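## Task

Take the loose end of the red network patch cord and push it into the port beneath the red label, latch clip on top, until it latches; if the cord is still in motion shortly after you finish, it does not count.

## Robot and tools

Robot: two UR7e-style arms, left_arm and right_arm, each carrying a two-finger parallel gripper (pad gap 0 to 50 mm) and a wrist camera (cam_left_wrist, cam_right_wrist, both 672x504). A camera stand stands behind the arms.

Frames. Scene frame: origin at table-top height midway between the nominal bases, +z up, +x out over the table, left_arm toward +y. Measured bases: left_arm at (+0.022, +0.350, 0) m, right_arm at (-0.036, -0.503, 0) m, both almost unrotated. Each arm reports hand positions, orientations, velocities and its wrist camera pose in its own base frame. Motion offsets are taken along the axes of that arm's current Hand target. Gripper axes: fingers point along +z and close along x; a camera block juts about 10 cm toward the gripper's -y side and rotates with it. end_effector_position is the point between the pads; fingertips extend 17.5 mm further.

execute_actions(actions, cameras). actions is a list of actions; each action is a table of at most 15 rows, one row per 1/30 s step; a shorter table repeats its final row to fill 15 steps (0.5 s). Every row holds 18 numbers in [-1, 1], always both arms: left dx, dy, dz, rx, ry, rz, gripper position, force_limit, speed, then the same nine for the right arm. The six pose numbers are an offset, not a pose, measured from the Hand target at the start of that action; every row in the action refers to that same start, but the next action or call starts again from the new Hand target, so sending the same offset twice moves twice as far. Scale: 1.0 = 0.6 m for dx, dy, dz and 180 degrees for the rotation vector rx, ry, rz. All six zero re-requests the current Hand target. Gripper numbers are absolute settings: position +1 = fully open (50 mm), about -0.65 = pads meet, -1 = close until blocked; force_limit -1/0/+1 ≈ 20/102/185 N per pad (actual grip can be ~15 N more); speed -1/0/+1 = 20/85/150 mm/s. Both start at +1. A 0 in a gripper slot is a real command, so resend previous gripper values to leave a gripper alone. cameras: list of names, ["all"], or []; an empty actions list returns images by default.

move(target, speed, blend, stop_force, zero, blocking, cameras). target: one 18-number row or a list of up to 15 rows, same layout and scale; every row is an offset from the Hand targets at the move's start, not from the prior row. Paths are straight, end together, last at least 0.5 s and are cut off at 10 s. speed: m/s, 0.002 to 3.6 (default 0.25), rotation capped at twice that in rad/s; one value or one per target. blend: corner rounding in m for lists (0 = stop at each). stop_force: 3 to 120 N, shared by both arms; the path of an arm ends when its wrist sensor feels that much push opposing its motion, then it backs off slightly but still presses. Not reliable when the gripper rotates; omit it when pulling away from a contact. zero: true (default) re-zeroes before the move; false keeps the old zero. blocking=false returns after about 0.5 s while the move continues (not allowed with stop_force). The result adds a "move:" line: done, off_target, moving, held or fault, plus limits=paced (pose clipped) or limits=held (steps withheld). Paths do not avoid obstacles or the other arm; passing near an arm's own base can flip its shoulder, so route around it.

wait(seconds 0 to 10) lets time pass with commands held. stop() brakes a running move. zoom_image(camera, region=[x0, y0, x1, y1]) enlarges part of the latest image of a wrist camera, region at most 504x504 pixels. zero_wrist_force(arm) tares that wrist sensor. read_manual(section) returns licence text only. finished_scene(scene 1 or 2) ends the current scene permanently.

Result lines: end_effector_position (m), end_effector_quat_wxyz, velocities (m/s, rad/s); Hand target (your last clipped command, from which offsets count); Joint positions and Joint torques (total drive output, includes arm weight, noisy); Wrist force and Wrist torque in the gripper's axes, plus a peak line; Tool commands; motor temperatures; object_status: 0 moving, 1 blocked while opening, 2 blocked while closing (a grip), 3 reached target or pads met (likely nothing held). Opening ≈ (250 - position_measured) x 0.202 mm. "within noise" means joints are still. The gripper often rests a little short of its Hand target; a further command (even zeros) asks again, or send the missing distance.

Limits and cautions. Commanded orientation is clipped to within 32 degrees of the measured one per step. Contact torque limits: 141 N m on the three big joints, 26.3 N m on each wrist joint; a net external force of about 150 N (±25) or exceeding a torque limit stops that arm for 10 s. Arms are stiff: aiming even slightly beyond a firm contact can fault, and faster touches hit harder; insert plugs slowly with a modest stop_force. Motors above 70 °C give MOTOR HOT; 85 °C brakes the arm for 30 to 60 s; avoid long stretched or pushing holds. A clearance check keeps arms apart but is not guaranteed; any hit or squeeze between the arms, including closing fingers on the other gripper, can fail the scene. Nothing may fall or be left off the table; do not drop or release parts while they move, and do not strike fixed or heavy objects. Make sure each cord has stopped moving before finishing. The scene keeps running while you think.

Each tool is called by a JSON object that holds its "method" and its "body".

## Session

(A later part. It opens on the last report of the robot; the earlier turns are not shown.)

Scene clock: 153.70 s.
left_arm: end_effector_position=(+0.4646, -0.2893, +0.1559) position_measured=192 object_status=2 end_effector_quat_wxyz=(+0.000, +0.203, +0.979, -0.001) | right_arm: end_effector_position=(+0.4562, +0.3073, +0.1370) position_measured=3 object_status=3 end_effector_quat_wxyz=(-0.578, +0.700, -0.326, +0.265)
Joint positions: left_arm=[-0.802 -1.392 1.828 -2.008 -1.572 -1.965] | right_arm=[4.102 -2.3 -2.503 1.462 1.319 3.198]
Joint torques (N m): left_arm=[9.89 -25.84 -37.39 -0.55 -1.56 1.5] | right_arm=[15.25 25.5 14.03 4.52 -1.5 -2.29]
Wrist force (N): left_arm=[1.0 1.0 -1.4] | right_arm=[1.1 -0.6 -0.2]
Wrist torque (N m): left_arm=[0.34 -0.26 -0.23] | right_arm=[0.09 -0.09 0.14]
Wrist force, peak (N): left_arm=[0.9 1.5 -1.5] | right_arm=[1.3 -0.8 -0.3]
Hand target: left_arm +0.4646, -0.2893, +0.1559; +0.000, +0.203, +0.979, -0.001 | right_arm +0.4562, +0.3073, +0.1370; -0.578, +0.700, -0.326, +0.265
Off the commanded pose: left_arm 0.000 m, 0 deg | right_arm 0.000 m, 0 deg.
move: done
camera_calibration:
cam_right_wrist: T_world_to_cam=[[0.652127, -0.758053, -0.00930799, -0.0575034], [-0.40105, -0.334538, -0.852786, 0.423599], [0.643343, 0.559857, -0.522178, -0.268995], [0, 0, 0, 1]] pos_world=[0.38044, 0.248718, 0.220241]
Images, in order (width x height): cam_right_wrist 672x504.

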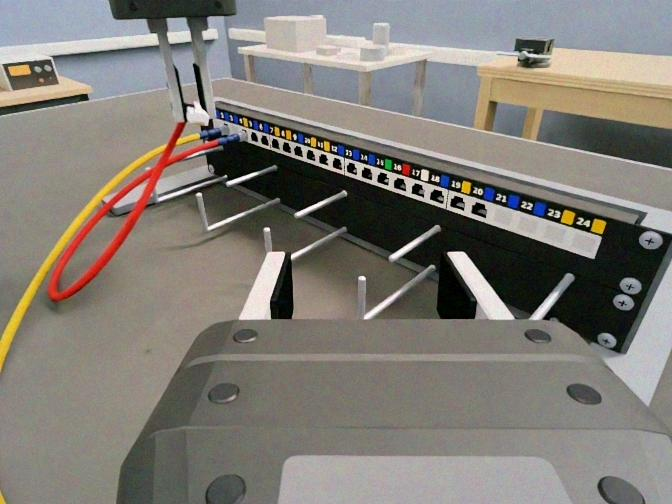

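{"method": "move", "body": {"target": [0,0,0,0,0,-0.63,-1,-0.5,-0.9,0,0,0,0,0,0,1,1,1], "speed": 0.5}}

{"method": "move", "body": {"target": [[0.1867,-0.05,0.05,0,-0.0667,0,-1,-0.5,-0.9,0,0,0,0,0,0,1,1,1],[0.1867,-0.1167,0.1008,0,-0.0667,0,-1,-0.5,-0.9,0,0,0,0,0,0,1,1,1]], "speed": 0.12, "cameras": ["cam_left_wrist","cam_right_wrist"]}}

{"method": "zoom_image", "body": {"camera": "cam_right_wrist", "region": [360, 145, 420, 205]}}

{"method": "zoom_image", "body": {"camera": "cam_left_wrist", "region": [280, 130, 450, 300]}}

Scene clock: 174.90 s.
left_arm: end_effector_position=(+0.4646, -0.2893, +0.1559) position_measured=192 object_status=2 end_effector_quat_wxyz=(+0.001, +0.707, -0.707, +0.000) | right_arm: end_effector_position=(+0.4562, +0.3073, +0.1370) position_measured=3 object_status=3 end_effector_quat_wxyz=(-0.578, +0.700, -0.326, +0.265)
Joint positions: left_arm=[-0.802 -1.392 1.828 -2.008 -1.572 -3.944] | right_arm=[4.102 -2.3 -2.503 1.462 1.319 3.198]
Joint torques (N m): left_arm=[-12.15 -44.67 -11.16 -0.34 2.28 -1.84] | right_arm=[15.09 25.64 14.63 4.3 -1.47 -2.28]
Wrist force (N): left_arm=[0.7 1.4 -1.0] | right_arm=[1.1 -0.7 -0.4]
Wrist torque (N m): left_arm=[0.36 -0.19 -0.10] | right_arm=[0.08 -0.08 0.14]
Wrist force, peak (N): left_arm=[0.9 1.7 -1.3] | right_arm=[1.4 -0.8 -0.3]
Hand target: left_arm +0.4646, -0.2893, +0.1559; +0.001, +0.707, -0.707, +0.000 | right_arm +0.4562, +0.3073, +0.1370; -0.578, +0.700, -0.326, +0.265
Off the commanded pose: left_arm 0.000 m, 0 deg | right_arm 0.000 m, 0 deg.
move: done

Scene clock: 177.20 s.
left_arm: end_effector_position=(+0.5345, -0.4013, +0.0955) position_measured=192 object_status=2 end_effector_quat_wxyz=(-0.073, +0.703, -0.703, -0.074) | right_arm: end_effector_position=(+0.4562, +0.3073, +0.1370) position_measured=3 object_status=3 end_effector_quat_wxyz=(-0.578, +0.700, -0.326, +0.265)
Joint positions: left_arm=[-0.896 -0.998 1.402 -1.811 -1.442 -4.048] | right_arm=[4.102 -2.3 -2.503 1.462 1.319 3.198]
Joint torques (N m): left_arm=[11.3 -43.49 -35.52 -4.97 2.63 1.53] | right_arm=[15.04 25.72 14.45 4.37 -1.52 -2.17]
Wrist force (N): left_arm=[0.4 1.5 -0.7] | right_arm=[1.1 -0.7 -0.3]
Wrist torque (N m): left_arm=[0.38 -0.11 -0.26] | right_arm=[0.08 -0.09 0.14]
Wrist force, peak (N): left_arm=[0.6 2.9 -1.6] | right_arm=[1.2 -0.9 -0.4]
Hand target: left_arm +0.5346, -0.4013, +0.0955; -0.073, +0.703, -0.703, -0.074 | right_arm +0.4562, +0.3073, +0.1370; -0.578, +0.700, -0.326, +0.265
Off the commanded pose: left_arm 0.000 m, 0 deg | right_arm 0.000 m, 0 deg.
move: done
camera_calibration:
cam_left_wrist: T_world_to_cam=[[-0.000193141, -0.980042, -0.198793, -0.363437], [-0.934786, -0.0704363, 0.348157, 0.44875], [-0.355211, 0.185896, -0.916116, 0.486076], [0, 0, 0, 1]] pos_world=[0.592075, -0.414934, 0.216818]
cam_right_wrist: T_world_to_cam=[[0.652127, -0.758053, -0.00930799, -0.0575034], [-0.40105, -0.334538, -0.852786, 0.423599], [0.643343, 0.559857, -0.522178, -0.268995], [0, 0, 0, 1]] pos_world=[0.38044, 0.248718, 0.220241]

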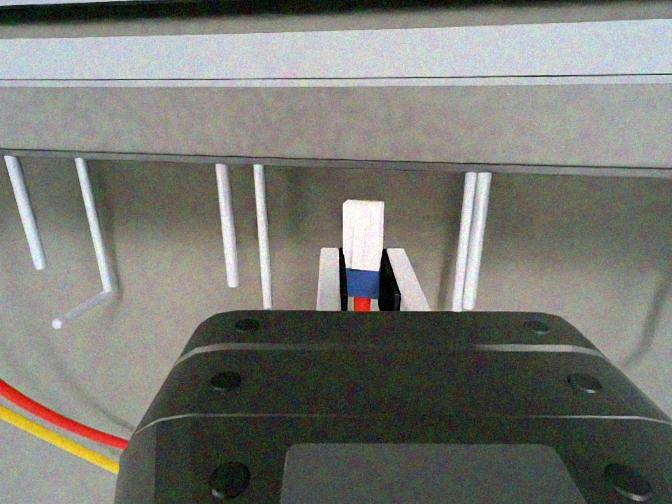

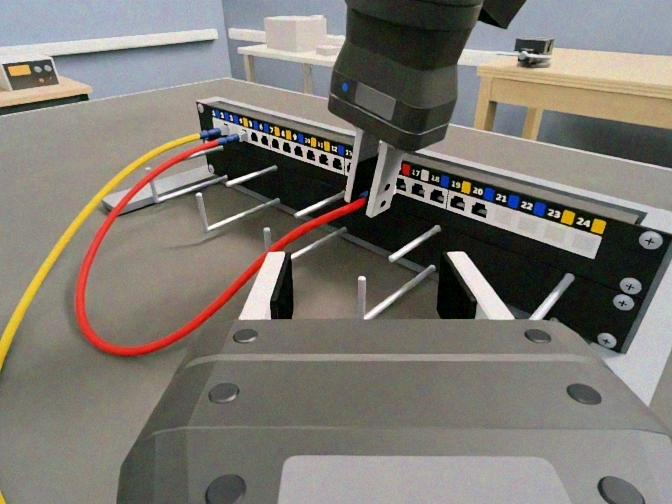

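Scaled by 8.400 from the camera's 672x504 image, which has a finer 960x720 frame.

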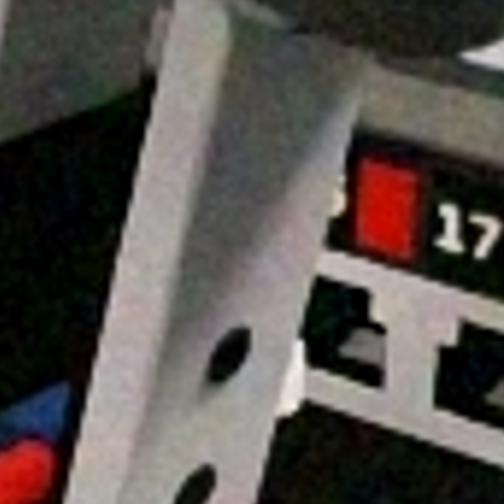

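Scaled by 2.965 from the camera's 672x504 image, which has a finer 960x720 frame.

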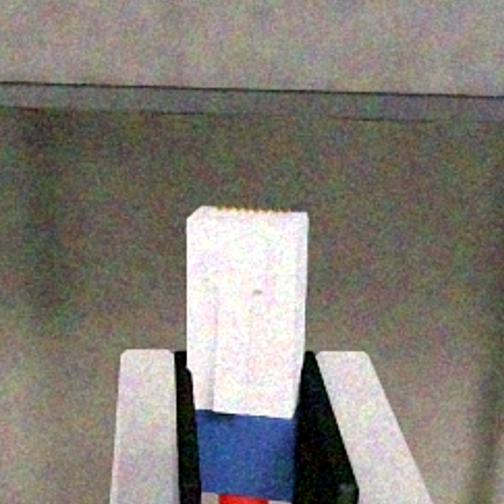

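{"method": "move", "body": {"target": [0,-0.03,0,0,0,0,-1,-0.5,-0.9,0,0,0,0,0,0,1,1,1], "speed": 0.012, "stop_force": 4, "cameras": ["cam_left_wrist","cam_right_wrist"]}}

{"method": "zoom_image", "body": {"camera": "cam_right_wrist", "region": [360, 145, 420, 205]}}

{"method": "zoom_image", "body": {"camera": "cam_left_wrist", "region": [280, 130, 450, 300]}}

Scene clock: 184.27 s.
left_arm: end_effector_position=(+0.5485, -0.4013, +0.0955) position_measured=192 object_status=2 end_effector_quat_wxyz=(-0.073, +0.703, -0.703, -0.074) | right_arm: end_effector_position=(+0.4562, +0.3073, +0.1370) position_measured=3 object_status=3 end_effector_quat_wxyz=(-0.578, +0.700, -0.326, +0.265)
Joint positions: left_arm=[-0.88 -0.974 1.363 -1.798 -1.439 -4.033] | right_arm=[4.102 -2.3 -2.503 1.462 1.319 3.198]
Joint torques (N m): left_arm=[-10.34 -64.7 -11.72 -4.73 1.67 -1.41] | right_arm=[15.12 26.05 14.82 4.28 -1.35 -2.11]
Wrist force (N): left_arm=[0.6 6.0 -1.0] | right_arm=[1.3 -0.7 -0.2]
Wrist torque (N m): left_arm=[0.48 -0.07 -0.23] | right_arm=[0.07 -0.12 0.14]
Wrist force, peak (N): left_arm=[0.2 17.3 -0.5] | right_arm=[1.3 -0.8 -0.4]
Hand target: left_arm +0.5485, -0.4013, +0.0955; -0.073, +0.703, -0.703, -0.074 (not the last commanded pose) | right_arm +0.4562, +0.3073, +0.1370; -0.578, +0.700, -0.326, +0.265
Off the commanded pose: left_arm 0.004 m, 0 deg | right_arm 0.000 m, 0 deg.
move: contact (left_arm)
camera_calibration:
cam_left_wrist: T_world_to_cam=[[-0.000167138, -0.980044, -0.198781, -0.363355], [-0.934799, -0.0704497, 0.348121, 0.461761], [-0.355178, 0.185879, -0.916132, 0.490971], [0, 0, 0, 1]] pos_world=[0.605975, -0.414834, 0.216817]
cam_right_wrist: T_world_to_cam=[[0.652127, -0.758053, -0.00930799, -0.0575034], [-0.40105, -0.334538, -0.852786, 0.423599], [0.643343, 0.559857, -0.522178, -0.268995], [0, 0, 0, 1]] pos_world=[0.38044, 0.248718, 0.220241]

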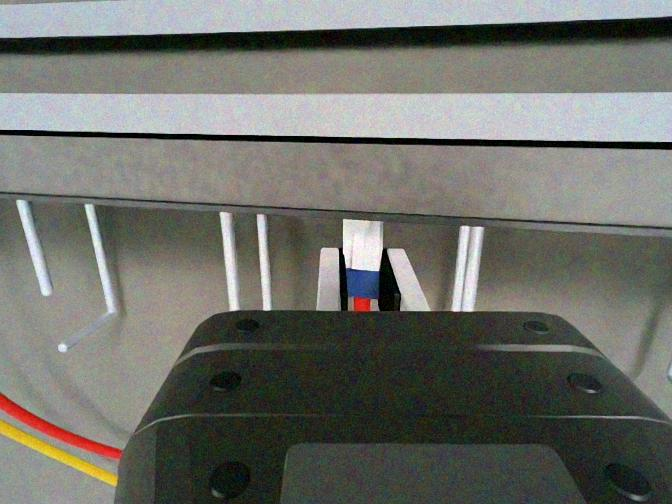

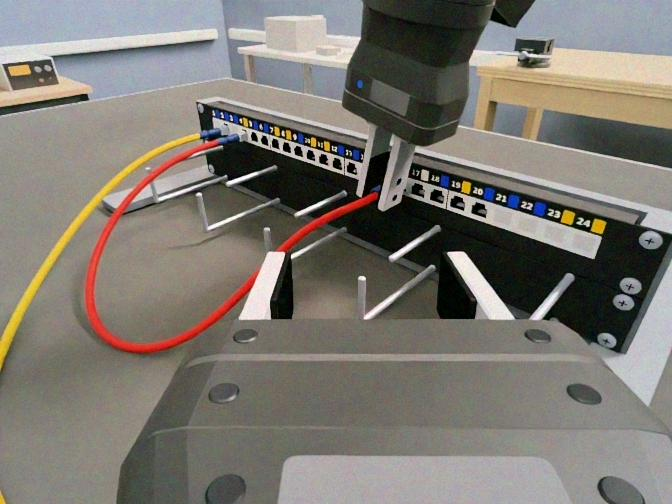

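Scaled by 8.400 from the camera's 672x504 image, which has a finer 960x720 frame.

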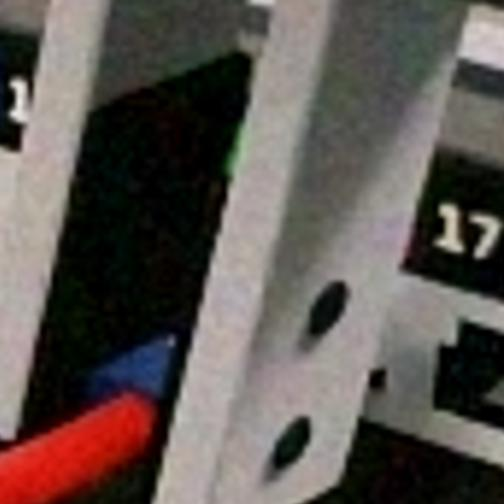

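Scaled by 2.965 from the camera's 672x504 image, which has a finer 960x720 frame.

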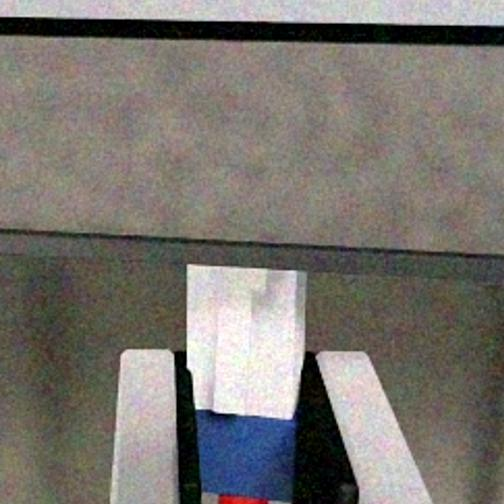

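{"method": "move", "body": {"target": [[0,0.0033,0,0,0,0,-1,-0.5,-0.9,0,0,0,0,0,0,1,1,1],[0.00163,0.0033,-0.00035,0,0,0,-1,-0.5,-0.9,0,0,0,0,0,0,1,1,1]], "speed": 0.015}}

{"method": "move", "body": {"target": [0,-0.015,0,0,0,0,-1,-0.5,-0.9,0,0,0,0,0,0,1,1,1], "speed": 0.008, "stop_force": 4, "cameras": ["cam_left_wrist","cam_right_wrist"]}}

{"method": "zoom_image", "body": {"camera": "cam_right_wrist", "region": [380, 165, 420, 205]}}

Scene clock: 193.63 s.
left_arm: end_effector_position=(+0.5465, -0.4022, +0.0955) position_measured=192 object_status=2 end_effector_quat_wxyz=(-0.073, +0.703, -0.703, -0.074) | right_arm: end_effector_position=(+0.4562, +0.3073, +0.1370) position_measured=3 object_status=3 end_effector_quat_wxyz=(-0.578, +0.700, -0.326, +0.265)
Joint positions: left_arm=[-0.883 -0.976 1.367 -1.799 -1.44 -4.036] | right_arm=[4.102 -2.3 -2.503 1.462 1.319 3.198]
Joint torques (N m): left_arm=[-11.92 -45.07 -39.56 -0.27 -1.48 -1.74] | right_arm=[15.11 26.26 15.33 4.09 -1.49 -1.98]
Wrist force (N): left_arm=[0.2 1.6 -0.9] | right_arm=[1.3 -0.6 -0.3]
Wrist torque (N m): left_arm=[0.40 -0.08 -0.16] | right_arm=[0.10 -0.11 0.15]
Wrist force, peak (N): left_arm=[0.6 6.5 -0.9] | right_arm=[1.4 -0.7 -0.4]
Hand target: left_arm +0.5465, -0.4023, +0.0955; -0.073, +0.703, -0.703, -0.074 | right_arm +0.4562, +0.3073, +0.1370; -0.578, +0.700, -0.326, +0.265
Off the commanded pose: left_arm 0.000 m, 0 deg | right_arm 0.000 m, 0 deg.
move: done

Scene clock: 195.03 s.
left_arm: end_effector_position=(+0.5484, -0.4024, +0.0955) position_measured=192 object_status=2 end_effector_quat_wxyz=(-0.073, +0.703, -0.703, -0.074) | right_arm: end_effector_position=(+0.4562, +0.3073, +0.1370) position_measured=3 object_status=3 end_effector_quat_wxyz=(-0.578, +0.700, -0.326, +0.265)
Joint positions: left_arm=[-0.881 -0.972 1.361 -1.797 -1.439 -4.034] | right_arm=[4.102 -2.3 -2.503 1.462 1.319 3.198]
Joint torques (N m): left_arm=[-10.72 -62.73 -11.91 -4.62 2.63 -1.33] | right_arm=[15.32 26.41 13.52 4.23 -1.47 -2.01]
Wrist force (N): left_arm=[0.4 5.3 -1.2] | right_arm=[1.1 -0.7 -0.3]
Wrist torque (N m): left_arm=[0.53 -0.09 -0.24] | right_arm=[0.07 -0.09 0.14]
Wrist force, peak (N): left_arm=[0.1 13.3 -1.4] | right_arm=[1.3 -0.8 -0.4]
Hand target: left_arm +0.5484, -0.4024, +0.0955; -0.073, +0.703, -0.703, -0.074 (not the last commanded pose) | right_arm +0.4562, +0.3073, +0.1370; -0.578, +0.700, -0.326, +0.265
Off the commanded pose: left_arm 0.007 m, 0 deg | right_arm 0.000 m, 0 deg.
move: contact (left_arm)
camera_calibration:
cam_left_wrist: T_world_to_cam=[[-0.000250091, -0.980067, -0.198669, -0.364416], [-0.934784, -0.0703415, 0.348183, 0.461613], [-0.355217, 0.1858, -0.916133, 0.491131], [0, 0, 0, 1]] pos_world=[0.605875, -0.415933, 0.216817]
cam_right_wrist: T_world_to_cam=[[0.652127, -0.758053, -0.00930799, -0.0575034], [-0.40105, -0.334538, -0.852786, 0.423599], [0.643343, 0.559857, -0.522178, -0.268995], [0, 0, 0, 1]] pos_world=[0.38044, 0.248718, 0.220241]

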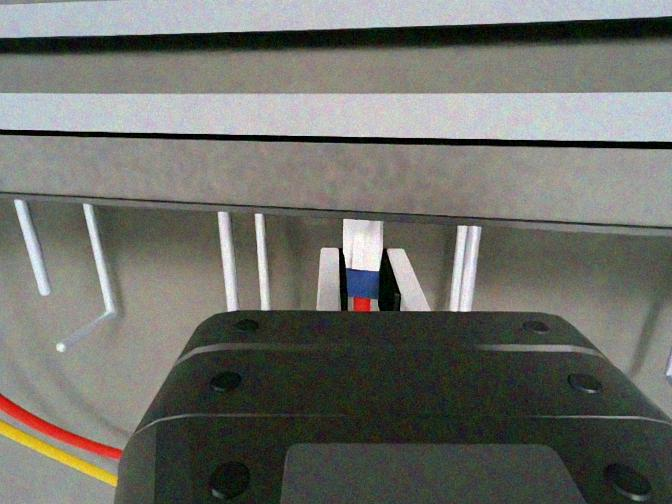

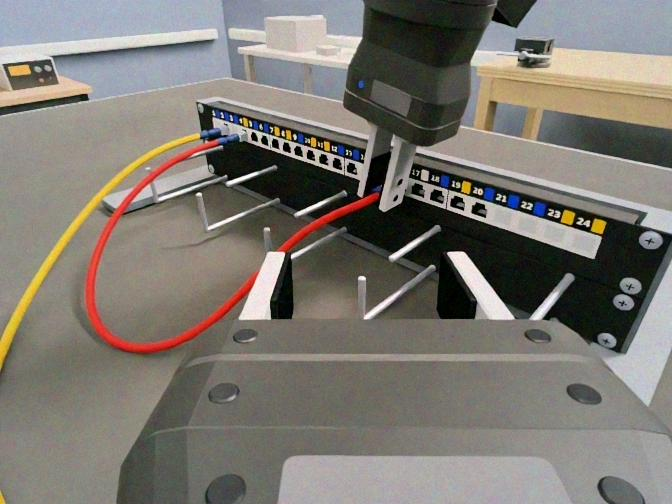

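Scaled by 12.600 from the camera's 672x504 image, which has a finer 960x720 frame.

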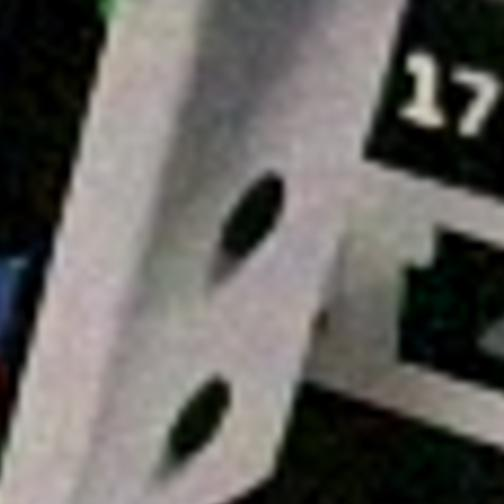

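{"method": "move", "body": {"target": [0,0.01,0,0,0,0,-1,-0.5,-0.9,0.2155,-0.004,0.09,0,-0.148,-0.026,1,1,1], "speed": 0.12, "cameras": ["cam_right_wrist"]}}

Scene clock: 204.70 s.
left_arm: end_effector_position=(+0.5424, -0.4024, +0.0955) position_measured=192 object_status=2 end_effector_quat_wxyz=(-0.073, +0.703, -0.703, -0.074) | right_arm: end_effector_position=(+0.5805, +0.2433, +0.1282) position_measured=3 object_status=3 end_effector_quat_wxyz=(-0.626, +0.754, -0.156, +0.120)
Joint positions: left_arm=[-0.888 -0.983 1.378 -1.803 -1.44 -4.04] | right_arm=[3.438 -2.39 -1.997 0.955 2.431 2.933]
Joint torques (N m): left_arm=[-11.59 -63.27 -11.42 -4.71 -1.22 -1.52] | right_arm=[-13.1 37.35 24.24 0.47 2.09 -2.48]
Wrist force (N): left_arm=[0.5 1.7 -0.7] | right_arm=[0.9 -0.7 -0.1]
Wrist torque (N m): left_arm=[0.43 -0.13 -0.16] | right_arm=[0.10 -0.05 0.22]
Wrist force, peak (N): left_arm=[0.2 5.3 -1.6] | right_arm=[2.0 -0.9 -0.4]
Hand target: left_arm +0.5424, -0.4024, +0.0955; -0.073, +0.703, -0.703, -0.074 | right_arm +0.5805, +0.2433, +0.1282; -0.626, +0.754, -0.156, +0.120
Off the commanded pose: left_arm 0.000 m, 0 deg | right_arm 0.000 m, 0 deg.
move: done
camera_calibration:
cam_right_wrist: T_world_to_cam=[[0.925379, -0.378652, -0.0172253, -0.437084], [-0.209835, -0.473907, -0.855208, 0.367759], [0.315663, 0.795006, -0.517998, -0.185203], [0, 0, 0, 1]] pos_world=[0.540099, 0.156019, 0.211046]
Images, in order (width x height): cam_right_wrist 672x504.

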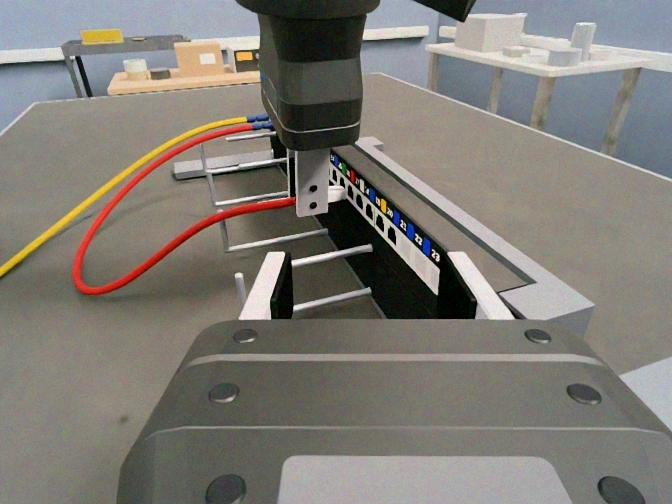

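{"method": "zoom_image", "body": {"camera": "cam_right_wrist", "region": [310, 150, 370, 220]}}

Scaled by 7.200 from the camera's 672x504 image, which has a finer 960x720 frame.

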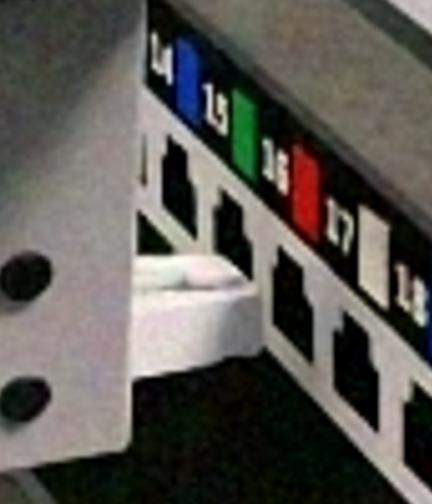

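{"method": "move", "body": {"target": [-0.0014,0,0.00626,0,0,0,-1,-0.5,-0.9,0,0,0,0,0,0,1,1,1], "speed": 0.03, "cameras": ["cam_right_wrist"]}}

{"method": "zoom_image", "body": {"camera": "cam_right_wrist", "region": [330, 170, 370, 210]}}

Scene clock: 232.80 s.
left_arm: end_effector_position=(+0.5424, -0.4008, +0.0920) position_measured=192 object_status=2 end_effector_quat_wxyz=(-0.073, +0.703, -0.703, -0.074) | right_arm: end_effector_position=(+0.5805, +0.2433, +0.1282) position_measured=3 object_status=3 end_effector_quat_wxyz=(-0.626, +0.754, -0.156, +0.120)
Joint positions: left_arm=[-0.887 -0.982 1.386 -1.812 -1.44 -4.039] | right_arm=[3.438 -2.39 -1.997 0.955 2.431 2.933]
Joint torques (N m): left_arm=[9.53 -44.36 -11.03 -4.97 2.07 1.69] | right_arm=[-13.66 39.17 24.07 0.34 1.77 -2.55]
Wrist force (N): left_arm=[0.2 1.6 -0.7] | right_arm=[1.0 -0.7 -0.3]
Wrist torque (N m): left_arm=[0.40 -0.08 -0.27] | right_arm=[0.09 -0.05 0.22]
Wrist force, peak (N): left_arm=[0.4 1.9 -0.8] | right_arm=[1.3 -0.7 -0.4]
Hand target: left_arm +0.5424, -0.4008, +0.0920; -0.073, +0.703, -0.703, -0.074 | right_arm +0.5805, +0.2433, +0.1282; -0.626, +0.754, -0.156, +0.120
Off the commanded pose: left_arm 0.000 m, 0 deg | right_arm 0.000 m, 0 deg.
move: done
camera_calibration:
cam_right_wrist: T_world_to_cam=[[0.925407, -0.37858, -0.0172726, -0.437193], [-0.209869, -0.473992, -0.855153, 0.367799], [0.315557, 0.79499, -0.518088, -0.185157], [0, 0, 0, 1]] pos_world=[0.540199, 0.156019, 0.211045]
Images, in order (width x height): cam_right_wrist 672x504.

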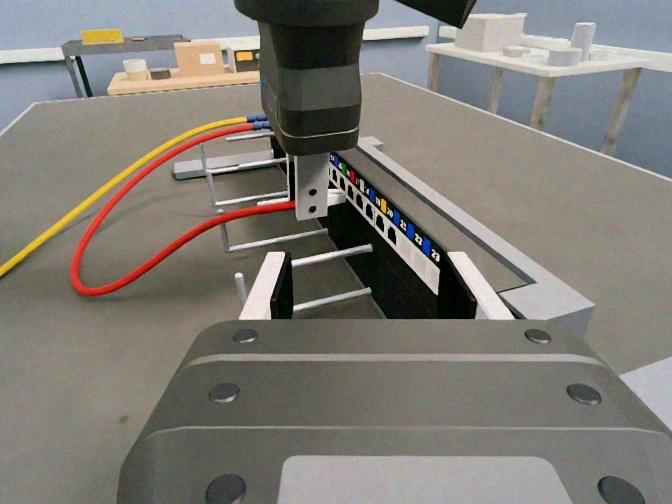

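Scaled by 12.600 from the camera's 672x504 image, which has a finer 960x720 frame.

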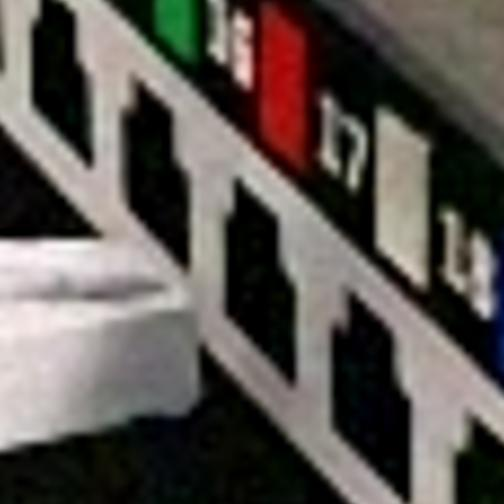

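{"method": "move", "body": {"target": [0,-0.015,-0.0004,0,0,0,-1,-0.5,-0.9,0,0,0,0,0,0,1,1,1], "speed": 0.008, "stop_force": 4, "cameras": ["cam_left_wrist","cam_right_wrist"]}}

{"method": "zoom_image", "body": {"camera": "cam_right_wrist", "region": [330, 170, 370, 210]}}

Scene clock: 239.07 s.
left_arm: end_effector_position=(+0.5485, -0.4008, +0.0921) position_measured=192 object_status=2 end_effector_quat_wxyz=(-0.073, +0.703, -0.703, -0.074) | right_arm: end_effector_position=(+0.5805, +0.2433, +0.1282) position_measured=3 object_status=3 end_effector_quat_wxyz=(-0.626, +0.754, -0.156, +0.120)
Joint positions: left_arm=[-0.88 -0.971 1.369 -1.806 -1.439 -4.032] | right_arm=[3.438 -2.39 -1.997 0.955 2.431 2.933]
Joint torques (N m): left_arm=[-9.6 -63.01 -10.94 -4.86 1.32 -1.43] | right_arm=[-12.96 46.01 24.04 0.51 1.89 -2.5]
Wrist force (N): left_arm=[1.8 6.4 -1.7] | right_arm=[1.0 -0.6 -0.4]
Wrist torque (N m): left_arm=[0.52 -0.02 -0.23] | right_arm=[0.12 -0.06 0.22]
Wrist force, peak (N): left_arm=[1.8 14.0 -2.5] | right_arm=[1.2 -0.7 -0.5]
Hand target: left_arm +0.5485, -0.4008, +0.0921; -0.073, +0.703, -0.703, -0.074 (not the last commanded pose) | right_arm +0.5805, +0.2433, +0.1282; -0.626, +0.754, -0.156, +0.120
Off the commanded pose: left_arm 0.003 m, 0 deg | right_arm 0.000 m, 0 deg.
move: contact (left_arm)
camera_calibration:
cam_left_wrist: T_world_to_cam=[[-0.000250091, -0.980067, -0.198669, -0.363523], [-0.934784, -0.0703415, 0.348183, 0.463002], [-0.355217, 0.1858, -0.916133, 0.487755], [0, 0, 0, 1]] pos_world=[0.605975, -0.414333, 0.213417]
cam_right_wrist: T_world_to_cam=[[0.925407, -0.37858, -0.0172726, -0.437193], [-0.209869, -0.473992, -0.855153, 0.367799], [0.315557, 0.79499, -0.518088, -0.185157], [0, 0, 0, 1]] pos_world=[0.540199, 0.156019, 0.211045]

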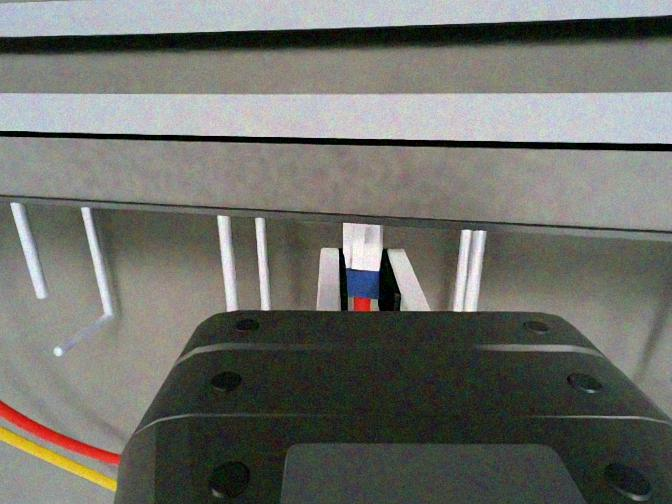

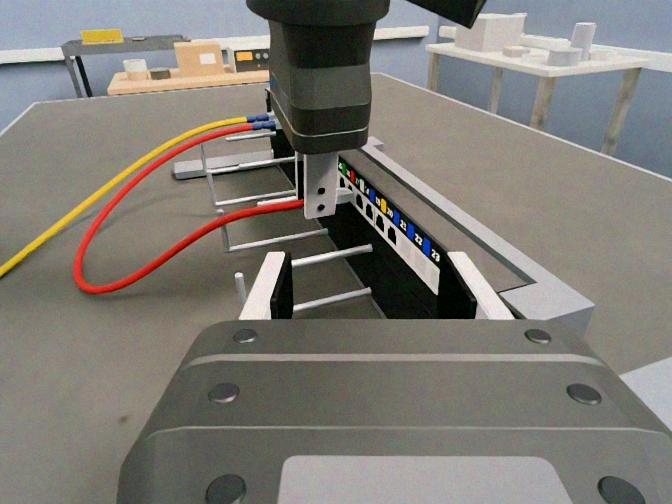

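Scaled by 12.600 from the camera's 672x504 image, which has a finer 960x720 frame.

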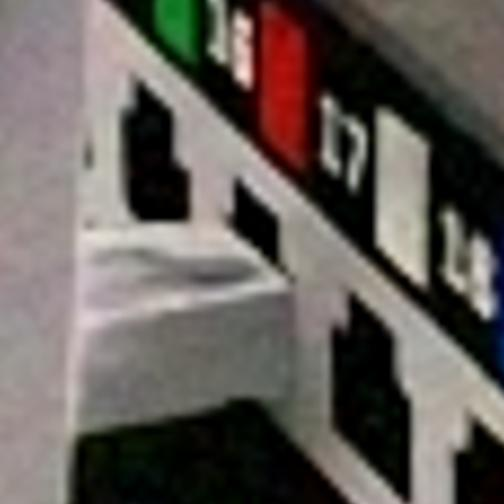

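{"method": "move", "body": {"target": [[0,0.002,0,0,0,0,-1,-0.5,-0.9,0,0,0,0,0,0,1,1,1],[0.0010,0.002,-0.0002,0,0,0,-1,-0.5,-0.9,0,0,0,0,0,0,1,1,1]], "speed": 0.015}}

{"method": "move", "body": {"target": [0,-0.015,0,0,0,0,-1,-0.5,-0.9,0,0,0,0,0,0,1,1,1], "speed": 0.008, "stop_force": 5, "cameras": ["cam_right_wrist"]}}

{"method": "zoom_image", "body": {"camera": "cam_right_wrist", "region": [330, 170, 370, 210]}}

Scene clock: 245.13 s.
left_arm: end_effector_position=(+0.5473, -0.4013, +0.0921) position_measured=192 object_status=2 end_effector_quat_wxyz=(-0.073, +0.703, -0.703, -0.074) | right_arm: end_effector_position=(+0.5805, +0.2433, +0.1282) position_measured=3 object_status=3 end_effector_quat_wxyz=(-0.626, +0.754, -0.156, +0.120)
Joint positions: left_arm=[-0.882 -0.973 1.371 -1.807 -1.439 -4.034] | right_arm=[3.438 -2.39 -1.997 0.955 2.431 2.933]
Joint torques (N m): left_arm=[-9.78 -46.4 -39.06 -0.02 -0.96 -1.42] | right_arm=[-12.41 49.17 23.68 0.51 1.85 -2.37]
Wrist force (N): left_arm=[0.3 1.4 -0.9] | right_arm=[1.0 -0.7 -0.5]
Wrist torque (N m): left_arm=[0.37 -0.08 -0.16] | right_arm=[0.10 -0.06 0.22]
Wrist force, peak (N): left_arm=[2.0 6.6 -1.9] | right_arm=[1.2 -0.8 -0.4]
Hand target: left_arm +0.5473, -0.4014, +0.0921; -0.073, +0.703, -0.703, -0.074 | right_arm +0.5805, +0.2433, +0.1282; -0.626, +0.754, -0.156, +0.120
Off the commanded pose: left_arm 0.000 m, 0 deg | right_arm 0.000 m, 0 deg.
move: done

Scene clock: 246.43 s.
left_arm: end_effector_position=(+0.5485, -0.4016, +0.0921) position_measured=192 object_status=2 end_effector_quat_wxyz=(-0.073, +0.703, -0.703, -0.074) | right_arm: end_effector_position=(+0.5805, +0.2433, +0.1282) position_measured=3 object_status=3 end_effector_quat_wxyz=(-0.626, +0.754, -0.156, +0.120)
Joint positions: left_arm=[-0.881 -0.97 1.367 -1.805 -1.439 -4.033] | right_arm=[3.438 -2.39 -1.997 0.955 2.431 2.933]
Joint torques (N m): left_arm=[-10.1 -63.1 -11.03 -4.75 3.19 -1.58] | right_arm=[-13.06 49.44 23.92 0.47 1.78 -2.39]
Wrist force (N): left_arm=[1.6 5.8 -1.7] | right_arm=[1.1 -0.6 -0.4]
Wrist torque (N m): left_arm=[0.49 -0.08 -0.23] | right_arm=[0.10 -0.07 0.22]
Wrist force, peak (N): left_arm=[1.3 14.0 -2.8] | right_arm=[1.2 -0.8 -0.3]
Hand target: left_arm +0.5485, -0.4016, +0.0921; -0.073, +0.703, -0.703, -0.074 (not the last commanded pose) | right_arm +0.5805, +0.2433, +0.1282; -0.626, +0.754, -0.156, +0.120
Off the commanded pose: left_arm 0.008 m, 0 deg | right_arm 0.000 m, 0 deg.
move: contact (left_arm)
camera_calibration:
cam_right_wrist: T_world_to_cam=[[0.925407, -0.37858, -0.0172726, -0.437193], [-0.209869, -0.473992, -0.855153, 0.367799], [0.315557, 0.79499, -0.518088, -0.185157], [0, 0, 0, 1]] pos_world=[0.540199, 0.156019, 0.211045]
Images, in order (width x height): cam_right_wrist 672x504.

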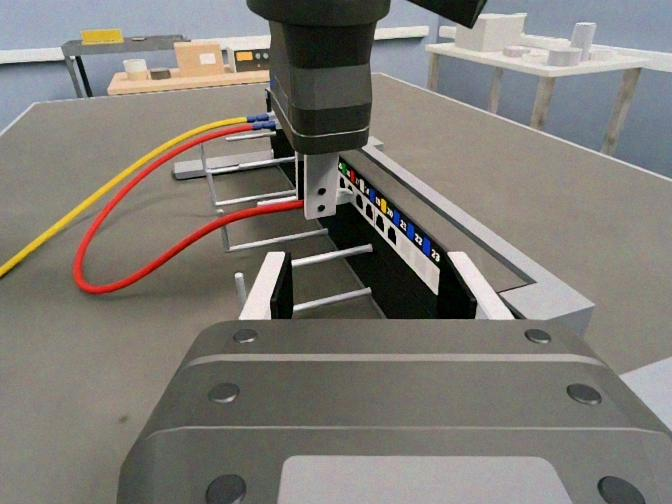

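Scaled by 12.600 from the camera's 672x504 image, which has a finer 960x720 frame.

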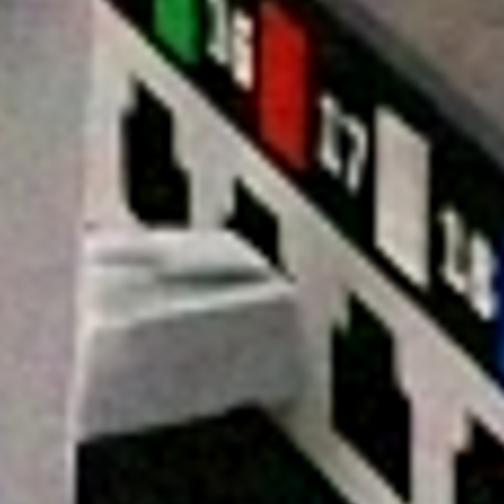

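{"method": "move", "body": {"target": [[0,0.002,0,0,0,0,-1,-0.5,-0.9,0,0,0,0,0,0,1,1,1],[0.0010,0.002,-0.0002,0,0,0,-1,-0.5,-0.9,0,0,0,0,0,0,1,1,1]], "speed": 0.015}}

{"method": "move", "body": {"target": [0,-0.015,0,0,0,0,-1,-0.5,-0.9,0,0,0,0,0,0,1,1,1], "speed": 0.008, "stop_force": 5, "cameras": ["cam_right_wrist"]}}

{"method": "zoom_image", "body": {"camera": "cam_right_wrist", "region": [330, 170, 370, 210]}}

Scene clock: 255.13 s.
left_arm: end_effector_position=(+0.5473, -0.4021, +0.0921) position_measured=192 object_status=2 end_effector_quat_wxyz=(-0.073, +0.703, -0.703, -0.074) | right_arm: end_effector_position=(+0.5805, +0.2433, +0.1282) position_measured=3 object_status=3 end_effector_quat_wxyz=(-0.626, +0.754, -0.156, +0.120)
Joint positions: left_arm=[-0.882 -0.972 1.369 -1.806 -1.44 -4.034] | right_arm=[3.438 -2.39 -1.997 0.955 2.431 2.933]
Joint torques (N m): left_arm=[-12.82 -43.89 -37.49 -0.36 -1.03 -1.73] | right_arm=[-12.14 49.35 23.46 0.6 1.65 -2.32]
Wrist force (N): left_arm=[0.2 1.3 -0.7] | right_arm=[0.8 -0.6 -0.4]
Wrist torque (N m): left_arm=[0.35 -0.07 -0.16] | right_arm=[0.12 -0.03 0.22]
Wrist force, peak (N): left_arm=[1.5 6.3 -2.0] | right_arm=[1.1 -0.8 -0.5]
Hand target: left_arm +0.5473, -0.4022, +0.0921; -0.073, +0.703, -0.703, -0.074 | right_arm +0.5805, +0.2433, +0.1282; -0.626, +0.754, -0.156, +0.120
Off the commanded pose: left_arm 0.000 m, 0 deg | right_arm 0.000 m, 0 deg.
move: done

Scene clock: 256.43 s.
left_arm: end_effector_position=(+0.5484, -0.4023, +0.0921) position_measured=192 object_status=2 end_effector_quat_wxyz=(-0.073, +0.703, -0.703, -0.074) | right_arm: end_effector_position=(+0.5805, +0.2433, +0.1282) position_measured=3 object_status=3 end_effector_quat_wxyz=(-0.626, +0.754, -0.156, +0.120)
Joint positions: left_arm=[-0.881 -0.969 1.365 -1.805 -1.44 -4.033] | right_arm=[3.438 -2.39 -1.997 0.955 2.431 2.933]
Joint torques (N m): left_arm=[-8.93 -64.7 -10.63 -4.81 2.87 -1.58] | right_arm=[-12.93 48.81 23.59 0.62 1.72 -2.3]
Wrist force (N): left_arm=[-0.1 6.7 -1.5] | right_arm=[0.9 -0.6 -0.2]
Wrist torque (N m): left_arm=[0.55 -0.11 -0.25] | right_arm=[0.10 -0.04 0.22]
Wrist force, peak (N): left_arm=[-0.3 14.7 -1.7] | right_arm=[1.2 -0.8 -0.4]
Hand target: left_arm +0.5484, -0.4023, +0.0921; -0.073, +0.703, -0.703, -0.074 (not the last commanded pose) | right_arm +0.5805, +0.2433, +0.1282; -0.626, +0.754, -0.156, +0.120
Off the commanded pose: left_arm 0.008 m, 0 deg | right_arm 0.000 m, 0 deg.
move: contact (left_arm)
camera_calibration:
cam_right_wrist: T_world_to_cam=[[0.925407, -0.37858, -0.0172726, -0.437193], [-0.209869, -0.473992, -0.855153, 0.367799], [0.315557, 0.79499, -0.518088, -0.185157], [0, 0, 0, 1]] pos_world=[0.540199, 0.156019, 0.211045]
Images, in order (width x height): cam_right_wrist 672x504.

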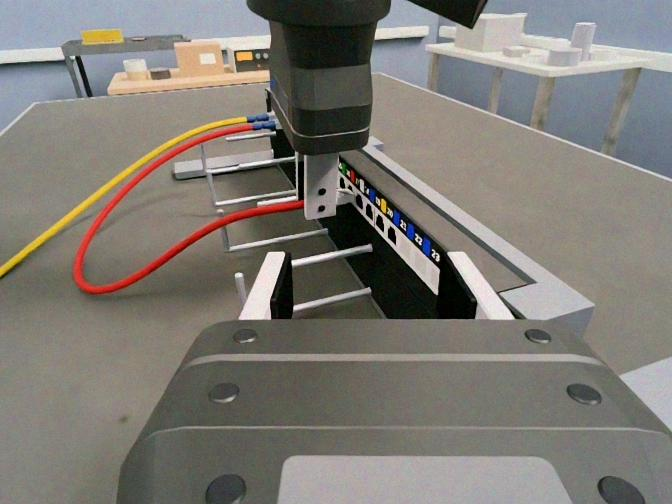

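Scaled by 12.600 from the camera's 672x504 image, which has a finer 960x720 frame.

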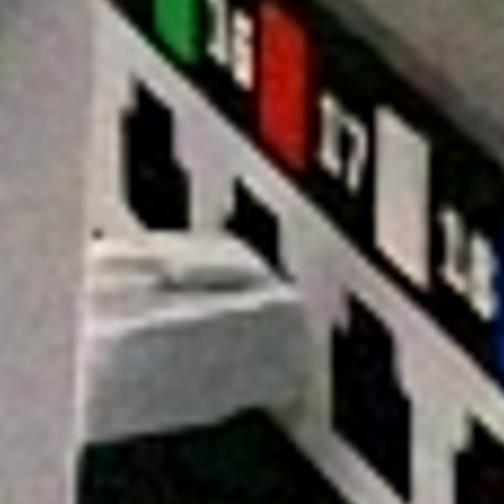

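{"method": "move", "body": {"target": [[0,0.002,0,0,0,0,-1,-0.5,-0.9,0,0,0,0,0,0,1,1,1],[0.0002,0.002,-0.0007,0,-0.0083,0,-1,-0.5,-0.9,0,0,0,0,0,0,1,1,1]], "speed": 0.015}}

{"method": "move", "body": {"target": [0,-0.015,0,0,0,0,-1,-0.5,-0.9,0,0,0,0,0,0,1,1,1], "speed": 0.006, "stop_force": 5, "cameras": ["cam_right_wrist"]}}

{"method": "zoom_image", "body": {"camera": "cam_right_wrist", "region": [330, 170, 370, 210]}}

Scene clock: 268.30 s.
left_arm: end_effector_position=(+0.5472, -0.4025, +0.0925) position_measured=192 object_status=2 end_effector_quat_wxyz=(-0.082, +0.702, -0.702, -0.083) | right_arm: end_effector_position=(+0.5805, +0.2433, +0.1282) position_measured=3 object_status=3 end_effector_quat_wxyz=(-0.626, +0.754, -0.156, +0.120)
Joint positions: left_arm=[-0.889 -0.962 1.35 -1.775 -1.425 -4.043] | right_arm=[3.438 -2.39 -1.997 0.955 2.431 2.933]
Joint torques (N m): left_arm=[-10.84 -46.56 -37.83 0.14 2.59 -1.37] | right_arm=[-12.71 49.53 23.43 0.7 1.81 -2.14]
Wrist force (N): left_arm=[0.2 1.6 -0.9] | right_arm=[1.1 -0.6 -0.3]
Wrist torque (N m): left_arm=[0.40 -0.07 -0.17] | right_arm=[0.11 -0.07 0.22]
Wrist force, peak (N): left_arm=[-0.5 6.9 -1.5] | right_arm=[1.2 -0.7 -0.5]
Hand target: left_arm +0.5472, -0.4025, +0.0925; -0.082, +0.702, -0.702, -0.083 | right_arm +0.5805, +0.2433, +0.1282; -0.626, +0.754, -0.156, +0.120
Off the commanded pose: left_arm 0.000 m, 0 deg | right_arm 0.000 m, 0 deg.
move: done

Scene clock: 269.70 s.
left_arm: end_effector_position=(+0.5484, -0.4026, +0.0925) position_measured=192 object_status=2 end_effector_quat_wxyz=(-0.082, +0.702, -0.702, -0.083) | right_arm: end_effector_position=(+0.5805, +0.2433, +0.1282) position_measured=3 object_status=3 end_effector_quat_wxyz=(-0.626, +0.754, -0.156, +0.120)
Joint positions: left_arm=[-0.887 -0.959 1.346 -1.774 -1.424 -4.042] | right_arm=[3.438 -2.39 -1.997 0.955 2.431 2.933]
Joint torques (N m): left_arm=[-8.48 -65.03 -10.49 -5.1 1.77 -1.5] | right_arm=[-12.34 49.3 24.13 0.64 1.7 -2.11]
Wrist force (N): left_arm=[1.0 6.5 -1.2] | right_arm=[0.9 -0.8 -0.4]
Wrist torque (N m): left_arm=[0.53 -0.05 -0.22] | right_arm=[0.09 -0.04 0.23]
Wrist force, peak (N): left_arm=[1.2 12.3 -1.2] | right_arm=[1.3 -0.7 -0.3]
Hand target: left_arm +0.5484, -0.4026, +0.0925; -0.082, +0.702, -0.702, -0.083 (not the last commanded pose) | right_arm +0.5805, +0.2433, +0.1282; -0.626, +0.754, -0.156, +0.120
Off the commanded pose: left_arm 0.008 m, 0 deg | right_arm 0.000 m, 0 deg.
move: contact (left_arm)
camera_calibration:
cam_right_wrist: T_world_to_cam=[[0.925407, -0.37858, -0.0172726, -0.437193], [-0.209869, -0.473992, -0.855153, 0.367799], [0.315557, 0.79499, -0.518088, -0.185157], [0, 0, 0, 1]] pos_world=[0.540199, 0.156019, 0.211045]
Images, in order (width x height): cam_right_wrist 672x504.

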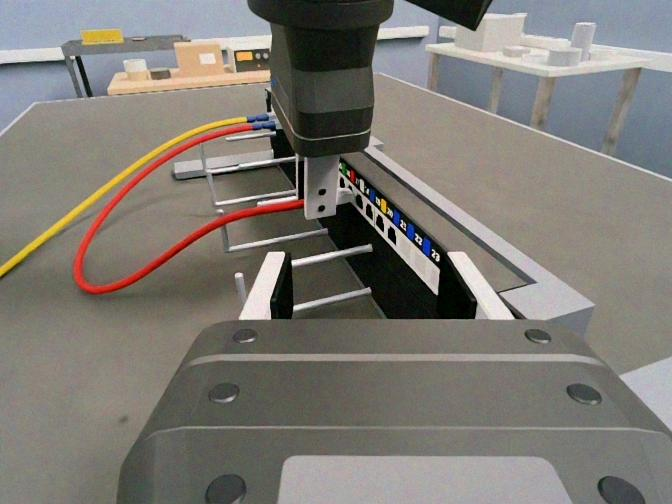

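Scaled by 12.600 from the camera's 672x504 image, which has a finer 960x720 frame.

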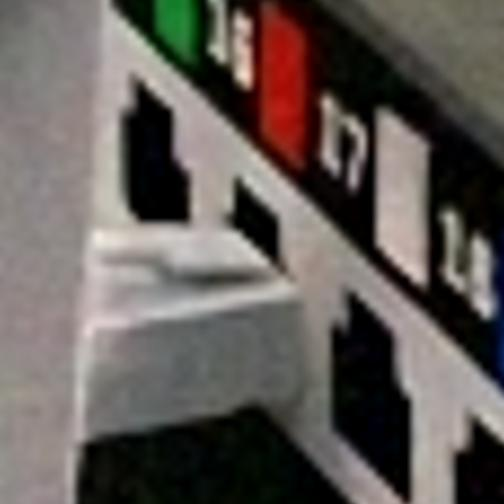

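{"method": "move", "body": {"target": [[0,0.002,0,0,0,0,-1,-0.5,-0.9,0,0,0,0,0,0,1,1,1],[0.0003,0.002,0.0015,0,0,0,-1,-0.5,-0.9,0,0,0,0,0,0,1,1,1]], "speed": 0.015}}

{"method": "move", "body": {"target": [0,-0.015,0,0,0,0,-1,-0.5,-0.9,0,0,0,0,0,0,1,1,1], "speed": 0.006, "stop_force": 5, "cameras": ["cam_right_wrist"]}}

{"method": "zoom_image", "body": {"camera": "cam_right_wrist", "region": [330, 170, 370, 210]}}

Scene clock: 275.93 s.
left_arm: end_effector_position=(+0.5472, -0.4026, +0.0918) position_measured=192 object_status=2 end_effector_quat_wxyz=(-0.082, +0.702, -0.702, -0.083) | right_arm: end_effector_position=(+0.5805, +0.2433, +0.1282) position_measured=3 object_status=3 end_effector_quat_wxyz=(-0.626, +0.754, -0.156, +0.120)
Joint positions: left_arm=[-0.889 -0.961 1.35 -1.777 -1.425 -4.043] | right_arm=[3.438 -2.39 -1.997 0.955 2.431 2.933]
Joint torques (N m): left_arm=[-11.42 -46.54 -13.9 -5.14 -1.13 -1.44] | right_arm=[-12.37 49.12 23.43 0.64 1.7 -2.14]
Wrist force (N): left_arm=[0.4 1.4 -0.8] | right_arm=[1.0 -0.6 -0.3]
Wrist torque (N m): left_arm=[0.37 -0.09 -0.17] | right_arm=[0.11 -0.06 0.23]
Wrist force, peak (N): left_arm=[1.0 6.6 -1.4] | right_arm=[1.1 -0.8 -0.5]
Hand target: left_arm +0.5472, -0.4026, +0.0916; -0.082, +0.702, -0.702, -0.083 | right_arm +0.5805, +0.2433, +0.1282; -0.626, +0.754, -0.156, +0.120
Off the commanded pose: left_arm 0.000 m, 0 deg | right_arm 0.000 m, 0 deg.
move: done

Scene clock: 277.33 s.
left_arm: end_effector_position=(+0.5484, -0.4027, +0.0915) position_measured=192 object_status=2 end_effector_quat_wxyz=(-0.082, +0.702, -0.702, -0.083) | right_arm: end_effector_position=(+0.5805, +0.2433, +0.1282) position_measured=3 object_status=3 end_effector_quat_wxyz=(-0.626, +0.754, -0.156, +0.120)
Joint positions: left_arm=[-0.888 -0.959 1.347 -1.776 -1.424 -4.042] | right_arm=[3.438 -2.39 -1.997 0.955 2.431 2.933]
Joint torques (N m): left_arm=[-11.18 -63.52 -9.53 -4.86 2.13 -1.65] | right_arm=[-11.53 48.81 23.59 0.77 1.6 -2.13]
Wrist force (N): left_arm=[1.1 5.6 -1.7] | right_arm=[0.9 -0.7 -0.4]
Wrist torque (N m): left_arm=[0.51 -0.03 -0.25] | right_arm=[0.10 -0.05 0.22]
Wrist force, peak (N): left_arm=[1.0 12.3 -1.9] | right_arm=[1.2 -0.6 -0.4]
Hand target: left_arm +0.5484, -0.4027, +0.0915; -0.082, +0.702, -0.702, -0.083 (not the last commanded pose) | right_arm +0.5805, +0.2433, +0.1282; -0.626, +0.754, -0.156, +0.120
Off the commanded pose: left_arm 0.008 m, 0 deg | right_arm 0.000 m, 0 deg.
move: contact (left_arm)
camera_calibration:
cam_right_wrist: T_world_to_cam=[[0.925407, -0.37858, -0.0172726, -0.437193], [-0.209869, -0.473992, -0.855153, 0.367799], [0.315557, 0.79499, -0.518088, -0.185157], [0, 0, 0, 1]] pos_world=[0.540199, 0.156019, 0.211045]
Images, in order (width x height): cam_right_wrist 672x504.

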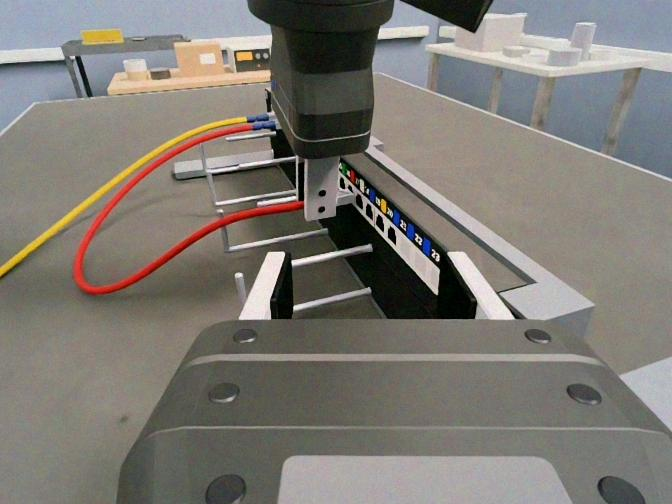

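Scaled by 12.600 from the camera's 672x504 image, which has a finer 960x720 frame.

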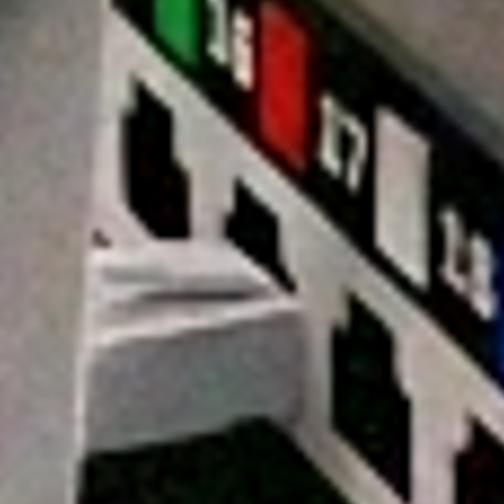

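{"method": "move", "body": {"target": [[0,0.002,0,0,0,0,-1,-0.5,-0.9,0,0,0,0,0,0,1,1,1],[-0.0015,0.002,-0.0001,0,0,0,-1,-0.5,-0.9,0,0,0,0,0,0,1,1,1]], "speed": 0.015}}

{"method": "move", "body": {"target": [0,-0.015,0,0,0,0,-1,-0.5,-0.9,0,0,0,0,0,0,1,1,1], "speed": 0.006, "stop_force": 5, "cameras": ["cam_right_wrist"]}}

{"method": "zoom_image", "body": {"camera": "cam_right_wrist", "region": [330, 170, 370, 210]}}

Scene clock: 285.00 s.
left_arm: end_effector_position=(+0.5471, -0.4020, +0.0918) position_measured=192 object_status=2 end_effector_quat_wxyz=(-0.082, +0.702, -0.703, -0.083) | right_arm: end_effector_position=(+0.5805, +0.2433, +0.1282) position_measured=3 object_status=3 end_effector_quat_wxyz=(-0.626, +0.754, -0.156, +0.120)
Joint positions: left_arm=[-0.888 -0.962 1.352 -1.777 -1.425 -4.043] | right_arm=[3.438 -2.39 -1.997 0.955 2.431 2.933]
Joint torques (N m): left_arm=[10.72 -62.06 -9.36 -4.87 0.26 1.59] | right_arm=[-11.58 49.92 23.58 0.76 1.76 -2.02]
Wrist force (N): left_arm=[0.3 1.7 -0.9] | right_arm=[0.9 -0.6 -0.3]
Wrist torque (N m): left_arm=[0.42 -0.06 -0.19] | right_arm=[0.12 -0.04 0.22]
Wrist force, peak (N): left_arm=[0.9 5.8 -2.1] | right_arm=[1.2 -0.8 -0.4]
Hand target: left_arm +0.5472, -0.4018, +0.0918; -0.082, +0.702, -0.702, -0.083 | right_arm +0.5805, +0.2433, +0.1282; -0.626, +0.754, -0.156, +0.120
Off the commanded pose: left_arm 0.000 m, 0 deg | right_arm 0.000 m, 0 deg.
move: done

Scene clock: 286.43 s.
left_arm: end_effector_position=(+0.5485, -0.4018, +0.0918) position_measured=192 object_status=2 end_effector_quat_wxyz=(-0.082, +0.702, -0.702, -0.083) | right_arm: end_effector_position=(+0.5805, +0.2433, +0.1282) position_measured=3 object_status=3 end_effector_quat_wxyz=(-0.626, +0.754, -0.156, +0.120)
Joint positions: left_arm=[-0.887 -0.96 1.349 -1.776 -1.424 -4.041] | right_arm=[3.438 -2.39 -1.997 0.955 2.431 2.933]
Joint torques (N m): left_arm=[-9.89 -63.6 -10.47 -4.99 1.35 -1.33] | right_arm=[-11.6 48.05 23.88 0.72 1.69 -1.93]
Wrist force (N): left_arm=[1.9 7.3 -1.8] | right_arm=[1.2 -0.6 -0.4]
Wrist torque (N m): left_arm=[0.55 -0.06 -0.24] | right_arm=[0.11 -0.08 0.23]
Wrist force, peak (N): left_arm=[1.4 13.3 -2.3] | right_arm=[1.1 -0.7 -0.5]
Hand target: left_arm +0.5485, -0.4018, +0.0918; -0.082, +0.702, -0.702, -0.083 (not the last commanded pose) | right_arm +0.5805, +0.2433, +0.1282; -0.626, +0.754, -0.156, +0.120
Off the commanded pose: left_arm 0.008 m, 0 deg | right_arm 0.000 m, 0 deg.
move: contact (left_arm)
camera_calibration:
cam_right_wrist: T_world_to_cam=[[0.925407, -0.37858, -0.0172726, -0.437193], [-0.209869, -0.473992, -0.855153, 0.367799], [0.315557, 0.79499, -0.518088, -0.185157], [0, 0, 0, 1]] pos_world=[0.540199, 0.156019, 0.211045]
Images, in order (width x height): cam_right_wrist 672x504.

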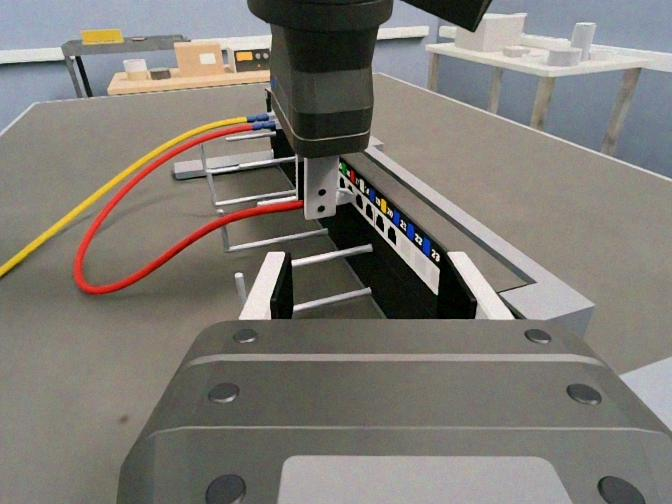

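Scaled by 12.600 from the camera's 672x504 image, which has a finer 960x720 frame.

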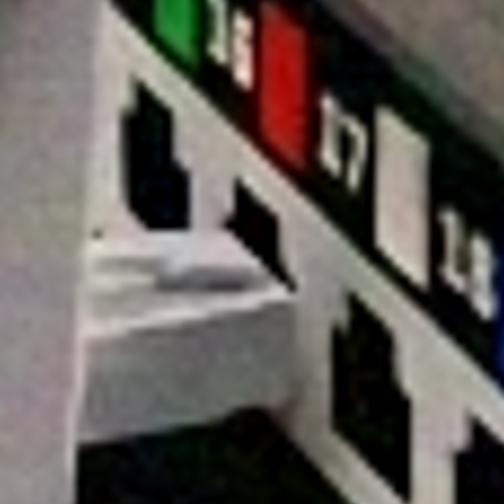

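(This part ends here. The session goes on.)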